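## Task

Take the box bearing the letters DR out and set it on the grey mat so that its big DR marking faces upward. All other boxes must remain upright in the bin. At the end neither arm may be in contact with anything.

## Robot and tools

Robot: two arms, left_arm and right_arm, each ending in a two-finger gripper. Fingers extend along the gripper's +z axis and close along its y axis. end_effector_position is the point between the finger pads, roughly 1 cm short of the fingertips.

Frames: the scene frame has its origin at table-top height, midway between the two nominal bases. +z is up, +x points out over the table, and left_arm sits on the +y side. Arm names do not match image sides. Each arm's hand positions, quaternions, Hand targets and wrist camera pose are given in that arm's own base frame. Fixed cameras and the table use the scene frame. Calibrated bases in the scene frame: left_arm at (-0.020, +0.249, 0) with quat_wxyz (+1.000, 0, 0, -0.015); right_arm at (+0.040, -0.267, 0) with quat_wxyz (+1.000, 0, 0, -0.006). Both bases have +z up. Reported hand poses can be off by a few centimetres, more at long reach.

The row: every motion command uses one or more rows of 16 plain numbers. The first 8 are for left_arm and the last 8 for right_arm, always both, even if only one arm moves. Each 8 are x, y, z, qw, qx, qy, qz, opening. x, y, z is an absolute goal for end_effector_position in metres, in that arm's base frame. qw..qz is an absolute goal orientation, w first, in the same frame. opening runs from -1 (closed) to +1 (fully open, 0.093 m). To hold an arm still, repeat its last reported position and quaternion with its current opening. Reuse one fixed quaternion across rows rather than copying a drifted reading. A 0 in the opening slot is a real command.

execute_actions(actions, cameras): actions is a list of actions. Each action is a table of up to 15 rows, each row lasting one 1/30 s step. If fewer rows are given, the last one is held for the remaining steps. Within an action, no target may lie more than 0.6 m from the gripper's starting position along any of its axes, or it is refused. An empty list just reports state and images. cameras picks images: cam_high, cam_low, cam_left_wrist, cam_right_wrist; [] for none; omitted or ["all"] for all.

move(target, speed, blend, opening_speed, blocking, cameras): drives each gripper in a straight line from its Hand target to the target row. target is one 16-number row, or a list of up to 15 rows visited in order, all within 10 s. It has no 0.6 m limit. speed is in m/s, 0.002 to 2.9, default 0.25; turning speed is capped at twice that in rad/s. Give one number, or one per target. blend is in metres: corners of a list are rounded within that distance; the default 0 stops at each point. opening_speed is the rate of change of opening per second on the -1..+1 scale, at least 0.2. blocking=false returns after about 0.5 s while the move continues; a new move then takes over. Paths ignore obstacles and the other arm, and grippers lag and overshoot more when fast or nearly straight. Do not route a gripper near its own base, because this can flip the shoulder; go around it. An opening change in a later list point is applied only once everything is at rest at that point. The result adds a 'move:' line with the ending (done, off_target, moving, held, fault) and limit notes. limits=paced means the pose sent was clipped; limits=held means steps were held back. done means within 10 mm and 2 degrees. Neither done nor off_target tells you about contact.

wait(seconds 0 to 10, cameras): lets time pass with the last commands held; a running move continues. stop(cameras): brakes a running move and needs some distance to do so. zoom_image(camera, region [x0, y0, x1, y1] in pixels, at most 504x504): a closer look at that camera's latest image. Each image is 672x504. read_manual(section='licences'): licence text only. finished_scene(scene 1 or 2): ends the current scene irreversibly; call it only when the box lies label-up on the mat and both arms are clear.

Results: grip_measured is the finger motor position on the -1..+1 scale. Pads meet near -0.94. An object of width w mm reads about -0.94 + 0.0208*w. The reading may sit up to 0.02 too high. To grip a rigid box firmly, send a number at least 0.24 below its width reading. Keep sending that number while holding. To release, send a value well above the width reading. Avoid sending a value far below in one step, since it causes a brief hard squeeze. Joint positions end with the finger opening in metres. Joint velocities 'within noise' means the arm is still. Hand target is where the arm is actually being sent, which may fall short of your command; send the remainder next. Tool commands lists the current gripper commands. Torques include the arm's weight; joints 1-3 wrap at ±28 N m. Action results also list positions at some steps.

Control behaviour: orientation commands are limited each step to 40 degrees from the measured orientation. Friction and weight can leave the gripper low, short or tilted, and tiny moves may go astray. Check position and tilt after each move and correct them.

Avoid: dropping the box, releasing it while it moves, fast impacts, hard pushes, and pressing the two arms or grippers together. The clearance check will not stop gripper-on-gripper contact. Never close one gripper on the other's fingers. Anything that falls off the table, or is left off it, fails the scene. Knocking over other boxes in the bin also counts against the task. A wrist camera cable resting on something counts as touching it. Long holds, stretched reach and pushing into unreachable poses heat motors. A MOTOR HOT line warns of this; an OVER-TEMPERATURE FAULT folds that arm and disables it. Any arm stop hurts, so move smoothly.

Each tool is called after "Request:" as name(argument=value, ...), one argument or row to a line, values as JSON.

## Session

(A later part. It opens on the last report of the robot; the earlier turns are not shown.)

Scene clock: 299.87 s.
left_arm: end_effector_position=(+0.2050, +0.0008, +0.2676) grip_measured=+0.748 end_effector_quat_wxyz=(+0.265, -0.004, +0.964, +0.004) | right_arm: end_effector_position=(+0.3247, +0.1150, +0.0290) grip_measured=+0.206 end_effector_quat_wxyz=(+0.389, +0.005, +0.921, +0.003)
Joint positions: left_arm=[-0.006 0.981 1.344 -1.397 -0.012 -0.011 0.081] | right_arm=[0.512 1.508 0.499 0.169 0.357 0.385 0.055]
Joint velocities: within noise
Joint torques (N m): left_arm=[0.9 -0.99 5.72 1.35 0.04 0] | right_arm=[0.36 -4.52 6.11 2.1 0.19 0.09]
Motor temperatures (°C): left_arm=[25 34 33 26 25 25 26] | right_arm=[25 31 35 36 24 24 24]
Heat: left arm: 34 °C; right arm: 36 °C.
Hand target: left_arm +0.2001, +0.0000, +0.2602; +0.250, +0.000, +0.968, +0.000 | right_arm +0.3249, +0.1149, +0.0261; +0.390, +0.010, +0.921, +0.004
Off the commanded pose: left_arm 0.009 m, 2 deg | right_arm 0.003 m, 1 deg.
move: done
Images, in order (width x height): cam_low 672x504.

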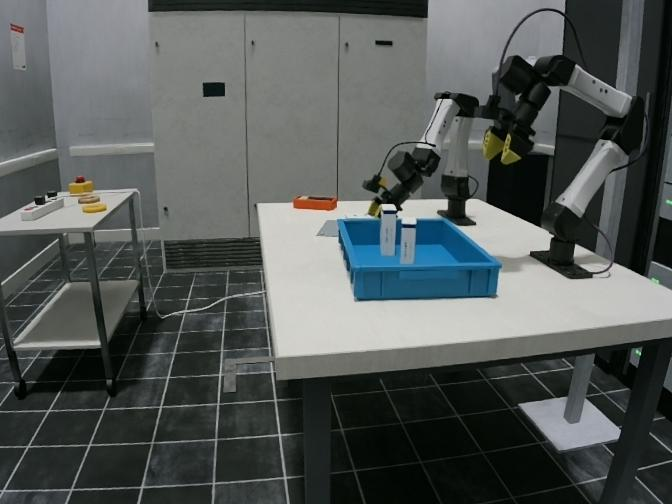

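Request:
move(
  target=[0.2, 0.0, 0.26, 0.25, 0, 0.968, 0, 0.75, 0.325, 0.115, 0.020, 0.3907, 0.0096, 0.9205, 0.0042, 0.06],
  speed=0.03,
  cameras=[],
)

Request:
move(
  target=[0.2, 0.0, 0.26, 0.25, 0, 0.968, 0, 0.75, 0.325, 0.115, 0.016, 0.3907, 0.0096, 0.9205, 0.0042, 0.06],
  speed=0.03,
  cameras=["cam_low","cam_right_wrist"],
)

Request:
zoom_image(
  camera="cam_low",
  region=[330, 140, 440, 230],
)

Scene clock: 303.93 s.
left_arm: end_effector_position=(+0.2050, +0.0008, +0.2676) grip_measured=+0.748 end_effector_quat_wxyz=(+0.265, -0.004, +0.964, +0.004) | right_arm: end_effector_position=(+0.3248, +0.1150, +0.0228) grip_measured=+0.206 end_effector_quat_wxyz=(+0.389, +0.005, +0.921, +0.003)
Joint positions: left_arm=[-0.006 0.981 1.344 -1.397 -0.012 -0.011 0.081] | right_arm=[0.512 1.533 0.488 0.204 0.357 0.385 0.055]
Joint velocities: within noise
Joint torques (N m): left_arm=[0.87 -0.96 5.7 1.35 0.03 0] | right_arm=[0.36 -4.59 5.94 2.1 0.19 0.09]
Motor temperatures (°C): left_arm=[25 34 33 26 25 25 26] | right_arm=[25 31 35 36 24 24 24]
Heat: left arm: 34 °C; right arm: 36 °C.
Hand target: left_arm +0.2001, +0.0000, +0.2602; +0.250, +0.000, +0.968, +0.000 | right_arm +0.3249, +0.1149, +0.0200; +0.390, +0.010, +0.921, +0.004
Off the commanded pose: left_arm 0.009 m, 2 deg | right_arm 0.003 m, 1 deg.
move: done
No camera images: "cameras" was empty.

Scene clock: 304.90 s.
left_arm: end_effector_position=(+0.2050, +0.0008, +0.2676) grip_measured=+0.748 end_effector_quat_wxyz=(+0.265, -0.004, +0.964, +0.004) | right_arm: end_effector_position=(+0.3248, +0.1150, +0.0189) grip_measured=+0.206 end_effector_quat_wxyz=(+0.389, +0.005, +0.921, +0.003)
Joint positions: left_arm=[-0.006 0.981 1.344 -1.397 -0.012 -0.011 0.081] | right_arm=[0.512 1.55 0.481 0.229 0.357 0.385 0.055]
Joint velocities: within noise
Joint torques (N m): left_arm=[0.88 -0.95 5.71 1.36 0.04 0] | right_arm=[0.35 -4.66 5.85 2.1 0.19 0.09]
Motor temperatures (°C): left_arm=[25 34 33 26 25 25 26] | right_arm=[25 31 35 36 24 24 24]
Heat: left arm: 34 °C; right arm: 36 °C.
Hand target: left_arm +0.2001, +0.0000, +0.2602; +0.250, +0.000, +0.968, +0.000 | right_arm +0.3249, +0.1149, +0.0161; +0.390, +0.010, +0.921, +0.004
Off the commanded pose: left_arm 0.009 m, 2 deg | right_arm 0.003 m, 1 deg.
move: done
camera_calibration:
cam_right_wrist: T_world_to_cam=[[-0.0073734, -0.999901, -0.0119455, 0.118033], [-0.934778, 0.0111349, -0.355059, 0.349177], [0.355157, 0.00854835, -0.934767, -0.0152296], [0, 0, 0, 1]] pos_world=[0.332682, 0.114264, 0.111152]
Images, in order (width x height): cam_low 672x504, cam_right_wrist 672x504.

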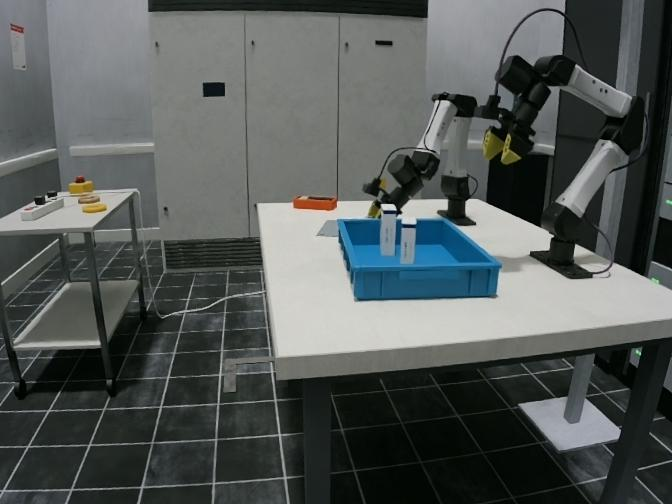

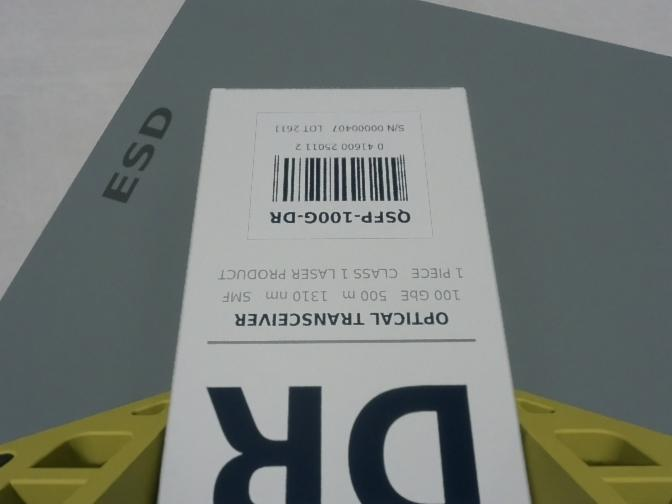

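Scaled by 4.582 from the camera's 672x504 image, which has a finer 960x720 frame.

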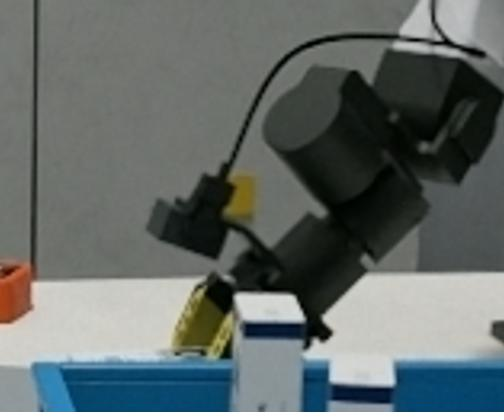

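Request:
move(
  target=[0.2, 0.0, 0.26, 0.25, 0, 0.968, 0, 0.75, 0.325, 0.115, 0.013, 0.3907, 0.0096, 0.9205, 0.0042, 0.06],
  speed=0.03,
  cameras=[],
)

Request:
move(
  target=[0.2, 0.0, 0.26, 0.25, 0, 0.968, 0, 0.75, 0.325, 0.115, 0.010, 0.3907, 0.0096, 0.9205, 0.0042, 0.06],
  speed=0.03,
  cameras=["cam_low","cam_right_wrist"],
)

Request:
zoom_image(
  camera="cam_low",
  region=[330, 140, 440, 230],
)

Scene clock: 309.97 s.
left_arm: end_effector_position=(+0.2050, +0.0008, +0.2676) grip_measured=+0.748 end_effector_quat_wxyz=(+0.265, -0.004, +0.964, +0.004) | right_arm: end_effector_position=(+0.3257, +0.1155, +0.0170) grip_measured=+0.206 end_effector_quat_wxyz=(+0.391, +0.006, +0.920, +0.004)
Joint positions: left_arm=[-0.006 0.981 1.344 -1.397 -0.012 -0.011 0.081] | right_arm=[0.512 1.561 0.476 0.25 0.357 0.385 0.055]
Joint velocities: within noise
Joint torques (N m): left_arm=[0.91 -0.96 5.72 1.35 0.03 0] | right_arm=[0.35 -4.46 5.71 2.04 0.19 0.09]
Motor temperatures (°C): left_arm=[25 34 33 27 25 25 26] | right_arm=[25 31 35 36 24 24 24]
Heat: left arm: 34 °C; right arm: 36 °C.
Hand target: left_arm +0.2001, +0.0000, +0.2602; +0.250, +0.000, +0.968, +0.000 | right_arm +0.3249, +0.1149, +0.0130; +0.390, +0.010, +0.921, +0.004
Off the commanded pose: left_arm 0.009 m, 2 deg | right_arm 0.004 m, 0 deg.
move: done
No camera images: "cameras" was empty.

Scene clock: 310.70 s.
left_arm: end_effector_position=(+0.2050, +0.0008, +0.2676) grip_measured=+0.748 end_effector_quat_wxyz=(+0.265, -0.004, +0.964, +0.004) | right_arm: end_effector_position=(+0.3275, +0.1162, +0.0165) grip_measured=+0.206 end_effector_quat_wxyz=(+0.394, +0.006, +0.919, +0.005)
Joint positions: left_arm=[-0.006 0.981 1.344 -1.397 -0.012 -0.011 0.081] | right_arm=[0.512 1.571 0.476 0.267 0.359 0.385 0.055]
Joint velocities: within noise
Joint torques (N m): left_arm=[0.9 -0.96 5.71 1.36 0.03 0] | right_arm=[0.36 -4.33 5.15 2.07 0.17 0.09]
Motor temperatures (°C): left_arm=[25 34 33 27 25 25 26] | right_arm=[25 31 35 36 24 24 24]
Heat: left arm: 34 °C; right arm: 36 °C.
Hand target: left_arm +0.2001, +0.0000, +0.2602; +0.250, +0.000, +0.968, +0.000 | right_arm +0.3248, +0.1149, +0.0101; +0.390, +0.010, +0.921, +0.004
Off the commanded pose: left_arm 0.009 m, 2 deg | right_arm 0.007 m, 1 deg.
move: done
camera_calibration:
cam_right_wrist: T_world_to_cam=[[-0.00824761, -0.999821, -0.0170046, 0.119546], [-0.930735, 0.0138928, -0.365431, 0.349299], [0.365602, 0.0128129, -0.930683, -0.0223771], [0, 0, 0, 1]] pos_world=[0.334271, 0.114959, 0.108851]
Images, in order (width x height): cam_low 672x504, cam_right_wrist 672x504.

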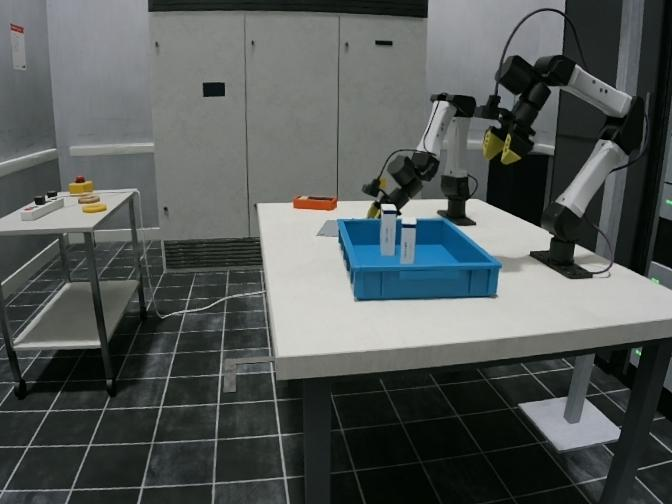

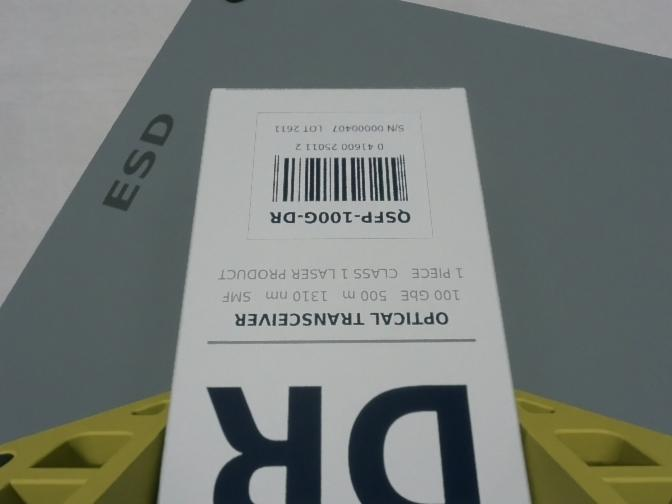

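Scaled by 4.582 from the camera's 672x504 image, which has a finer 960x720 frame.

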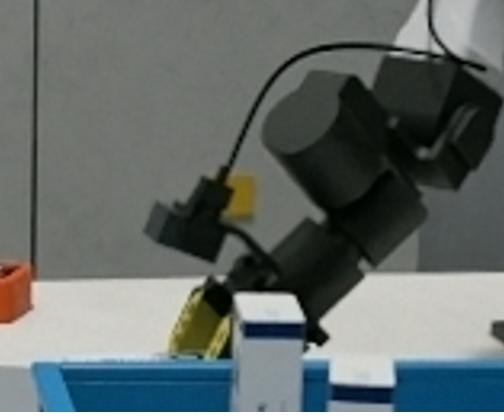

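Request:
move(
  target=[
    [0.2, 0.0, 0.26, 0.25, 0, 0.968, 0, 0.75, 0.3272, 0.116, 0.0135, 0.3907, 0.0096, 0.9205, 0.0042, 0.06],
    [0.2, 0.0, 0.26, 0.25, 0, 0.968, 0, 0.75, 0.3272, 0.116, 0.0135, 0.3907, 0.0096, 0.9205, 0.0042, 0.75],
  ],
  speed=0.02,
  opening_speed=0.4,
)

Request:
zoom_image(
  camera="cam_low",
  region=[330, 140, 440, 230],
)

Scene clock: 316.90 s.
left_arm: end_effector_position=(+0.2050, +0.0008, +0.2676) grip_measured=+0.748 end_effector_quat_wxyz=(+0.265, -0.004, +0.964, +0.004) | right_arm: end_effector_position=(+0.3275, +0.1163, +0.0166) grip_measured=+0.747 end_effector_quat_wxyz=(+0.394, +0.007, +0.919, +0.005)
Joint positions: left_arm=[-0.006 0.981 1.344 -1.397 -0.012 -0.011 0.081] | right_arm=[0.512 1.571 0.476 0.267 0.359 0.385 0.081]
Joint velocities: within noise
Joint torques (N m): left_arm=[0.9 -0.98 5.72 1.35 0.04 0.01] | right_arm=[0.27 -4.9 6.58 1.89 0.17 0.08]
Motor temperatures (°C): left_arm=[25 33 33 27 25 25 26] | right_arm=[25 30 34 36 24 24 24]
Heat: left arm: 33 °C; right arm: 36 °C.
Hand target: left_arm +0.2001, +0.0000, +0.2602; +0.250, +0.000, +0.968, +0.000 | right_arm +0.3272, +0.1159, +0.0135; +0.391, +0.010, +0.920, +0.004
Off the commanded pose: left_arm 0.009 m, 2 deg | right_arm 0.003 m, 1 deg.
move: done
camera_calibration:
cam_left_wrist: T_world_to_cam=[[0.0253721, -0.998538, -0.0477303, 0.0111579], [-0.995017, -0.0206196, -0.0975524, 0.267226], [0.0964256, 0.0499675, -0.994085, 0.32338], [0, 0, 0, 1]] pos_world=[0.234429, 0.000493163, 0.348069]
cam_right_wrist: T_world_to_cam=[[-0.00826489, -0.999817, -0.0172292, 0.119578], [-0.93062, 0.0139951, -0.36572, 0.349409], [0.365894, 0.0130112, -0.930565, -0.0224539], [0, 0, 0, 1]] pos_world=[0.334371, 0.114959, 0.108951]

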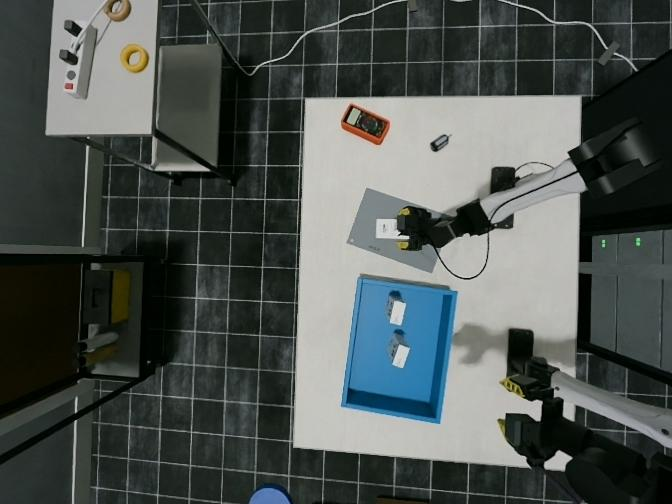

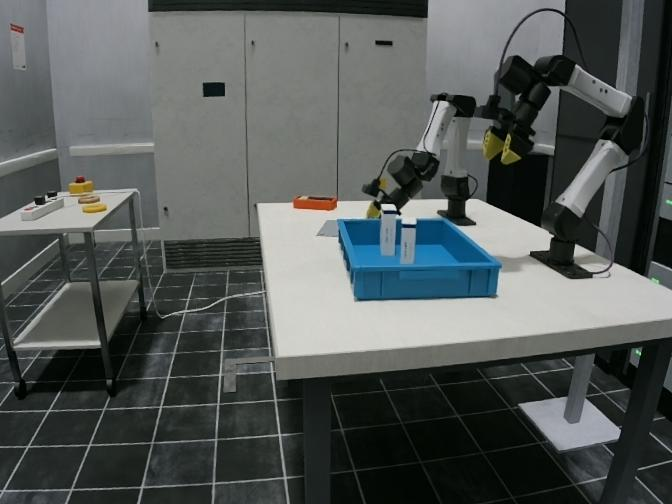

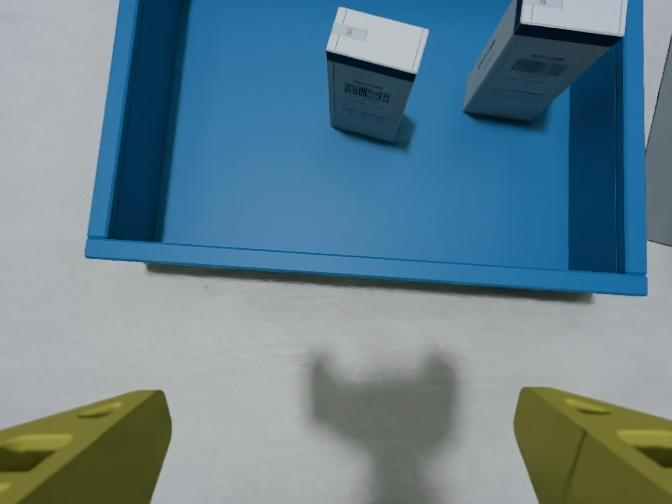

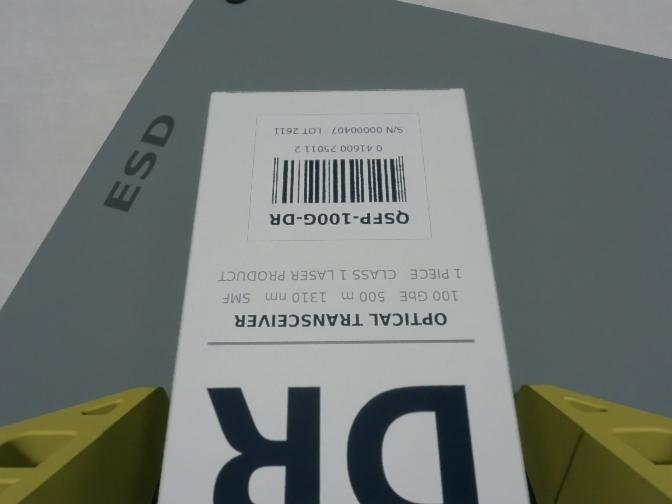

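Scaled by 4.582 from the camera's 672x504 image, which has a finer 960x720 frame.

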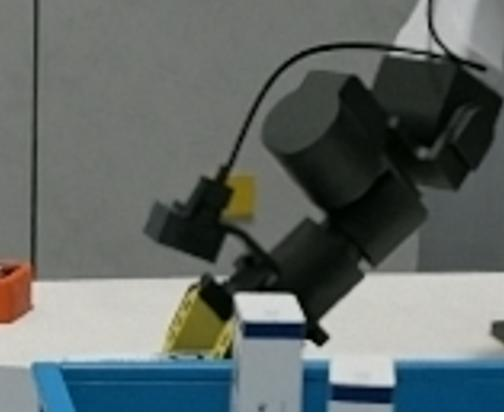

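Request:
move(
  target=[
    [0.2, 0.0, 0.26, 0.25, 0, 0.968, 0, 0.75, 0.3235, 0.1155, 0.03, 0.3907, 0.0096, 0.9205, 0.0042, 0.75],
    [0.2, 0.0, 0.26, 0.25, 0, 0.968, 0, 0.75, 0.29, 0.105, 0.13, 0.3907, 0.0096, 0.9205, 0.0042, 0.75],
    [0.2, 0.0, 0.26, 0.25, 0, 0.968, 0, 0.75, 0.25, 0.0, 0.24, 0.3907, 0.0096, 0.9205, 0.0042, 0.75],
  ],
  speed=[0.04,0.12,0.25],
  blend=0.01,
)

Request:
zoom_image(
  camera="cam_low",
  region=[310, 160, 440, 270],
)

Request:
zoom_image(
  camera="cam_high",
  region=[330, 180, 470, 390],
)

Scene clock: 324.43 s.
left_arm: end_effector_position=(+0.2050, +0.0008, +0.2676) grip_measured=+0.748 end_effector_quat_wxyz=(+0.265, -0.004, +0.964, +0.004) | right_arm: end_effector_position=(+0.2506, -0.0006, +0.2361) grip_measured=+0.747 end_effector_quat_wxyz=(+0.393, +0.013, +0.919, +0.001)
Joint positions: left_arm=[-0.006 0.981 1.344 -1.397 -0.012 -0.011 0.081] | right_arm=[0.007 0.83 0.977 -0.91 0.013 0.03 0.081]
Joint velocities: within noise
Joint torques (N m): left_arm=[0.85 -0.98 5.7 1.36 0.03 0.01] | right_arm=[-0.32 -0.2 10.35 1.82 -0.17 -0.11]
Motor temperatures (°C): left_arm=[25 33 33 27 25 25 26] | right_arm=[25 30 34 36 24 24 24]
Heat: left arm: 33 °C; right arm: 36 °C.
Hand target: left_arm +0.2001, +0.0000, +0.2602; +0.250, +0.000, +0.968, +0.000 | right_arm +0.2500, +0.0000, +0.2400; +0.391, +0.010, +0.920, +0.004
Off the commanded pose: left_arm 0.009 m, 2 deg | right_arm 0.004 m, 1 deg.
move: done; blend cut to 0.0084 m at target 1
camera_calibration:
cam_left_wrist: T_world_to_cam=[[0.0253721, -0.998538, -0.0477303, 0.0111579], [-0.995017, -0.0206196, -0.0975524, 0.267226], [0.0964256, 0.0499675, -0.994085, 0.32338], [0, 0, 0, 1]] pos_world=[0.234429, 0.000493163, 0.348069]
cam_right_wrist: T_world_to_cam=[[-0.0240119, -0.999596, -0.0152036, 0.00944185], [-0.931113, 0.0278981, -0.363663, 0.359325], [0.36394, 0.00542401, -0.931406, 0.21219], [0, 0, 0, 1]] pos_world=[0.257574, -0.00173735, 0.328451]

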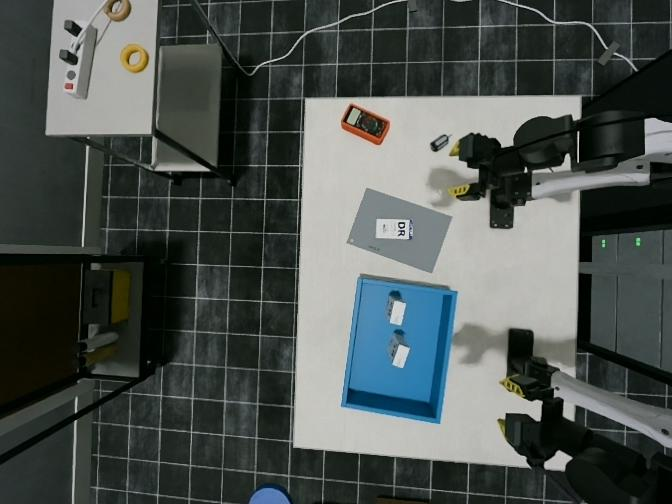

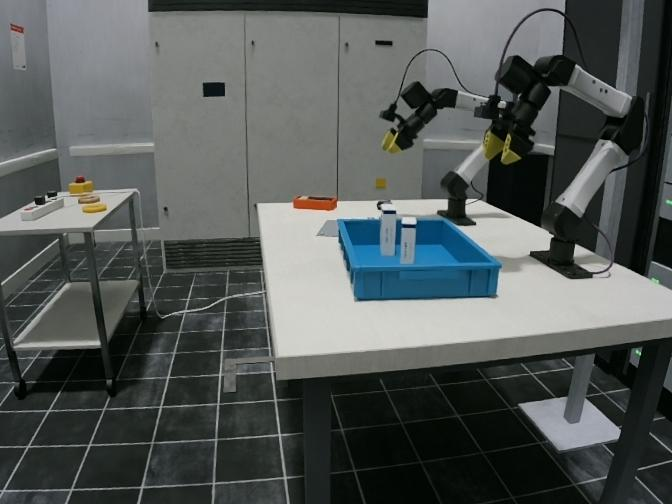

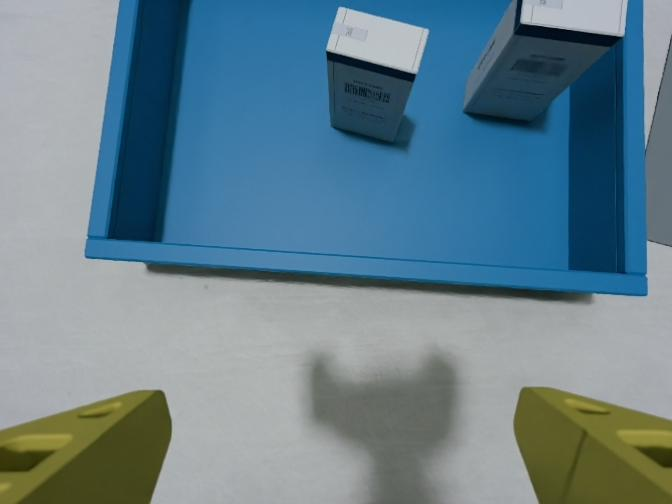

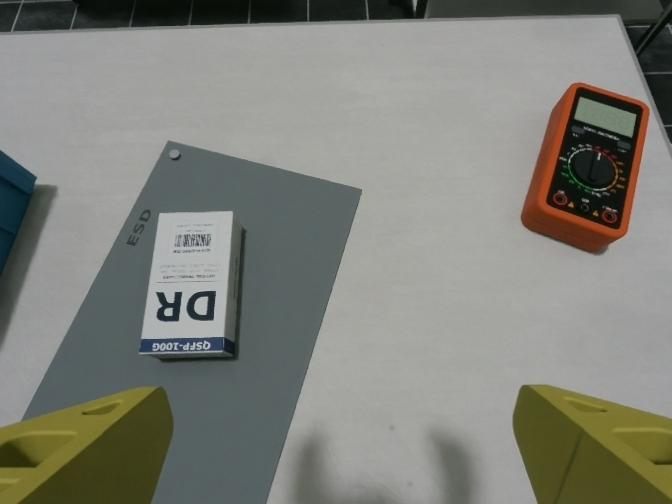

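Scaled by 3.877 from the camera's 672x504 image, which has a finer 960x720 frame.

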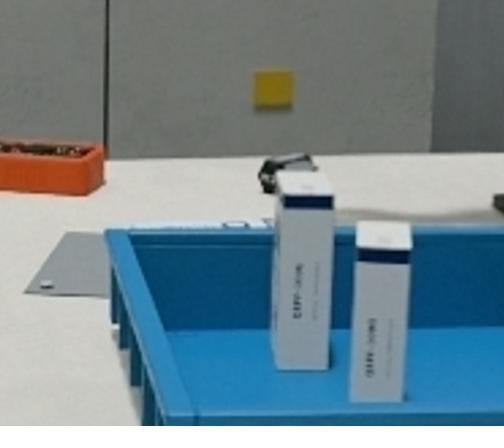

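Scaled by 2.400 from the camera's 672x504 image, which has a finer 960x720 frame.

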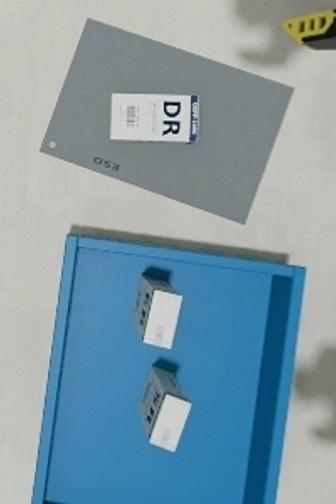

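Done: the box is flat with DR facing up, and the other boxes are still standing.

Request:
finished_scene(
  scene=1,
)

The scene is finished: the task was done.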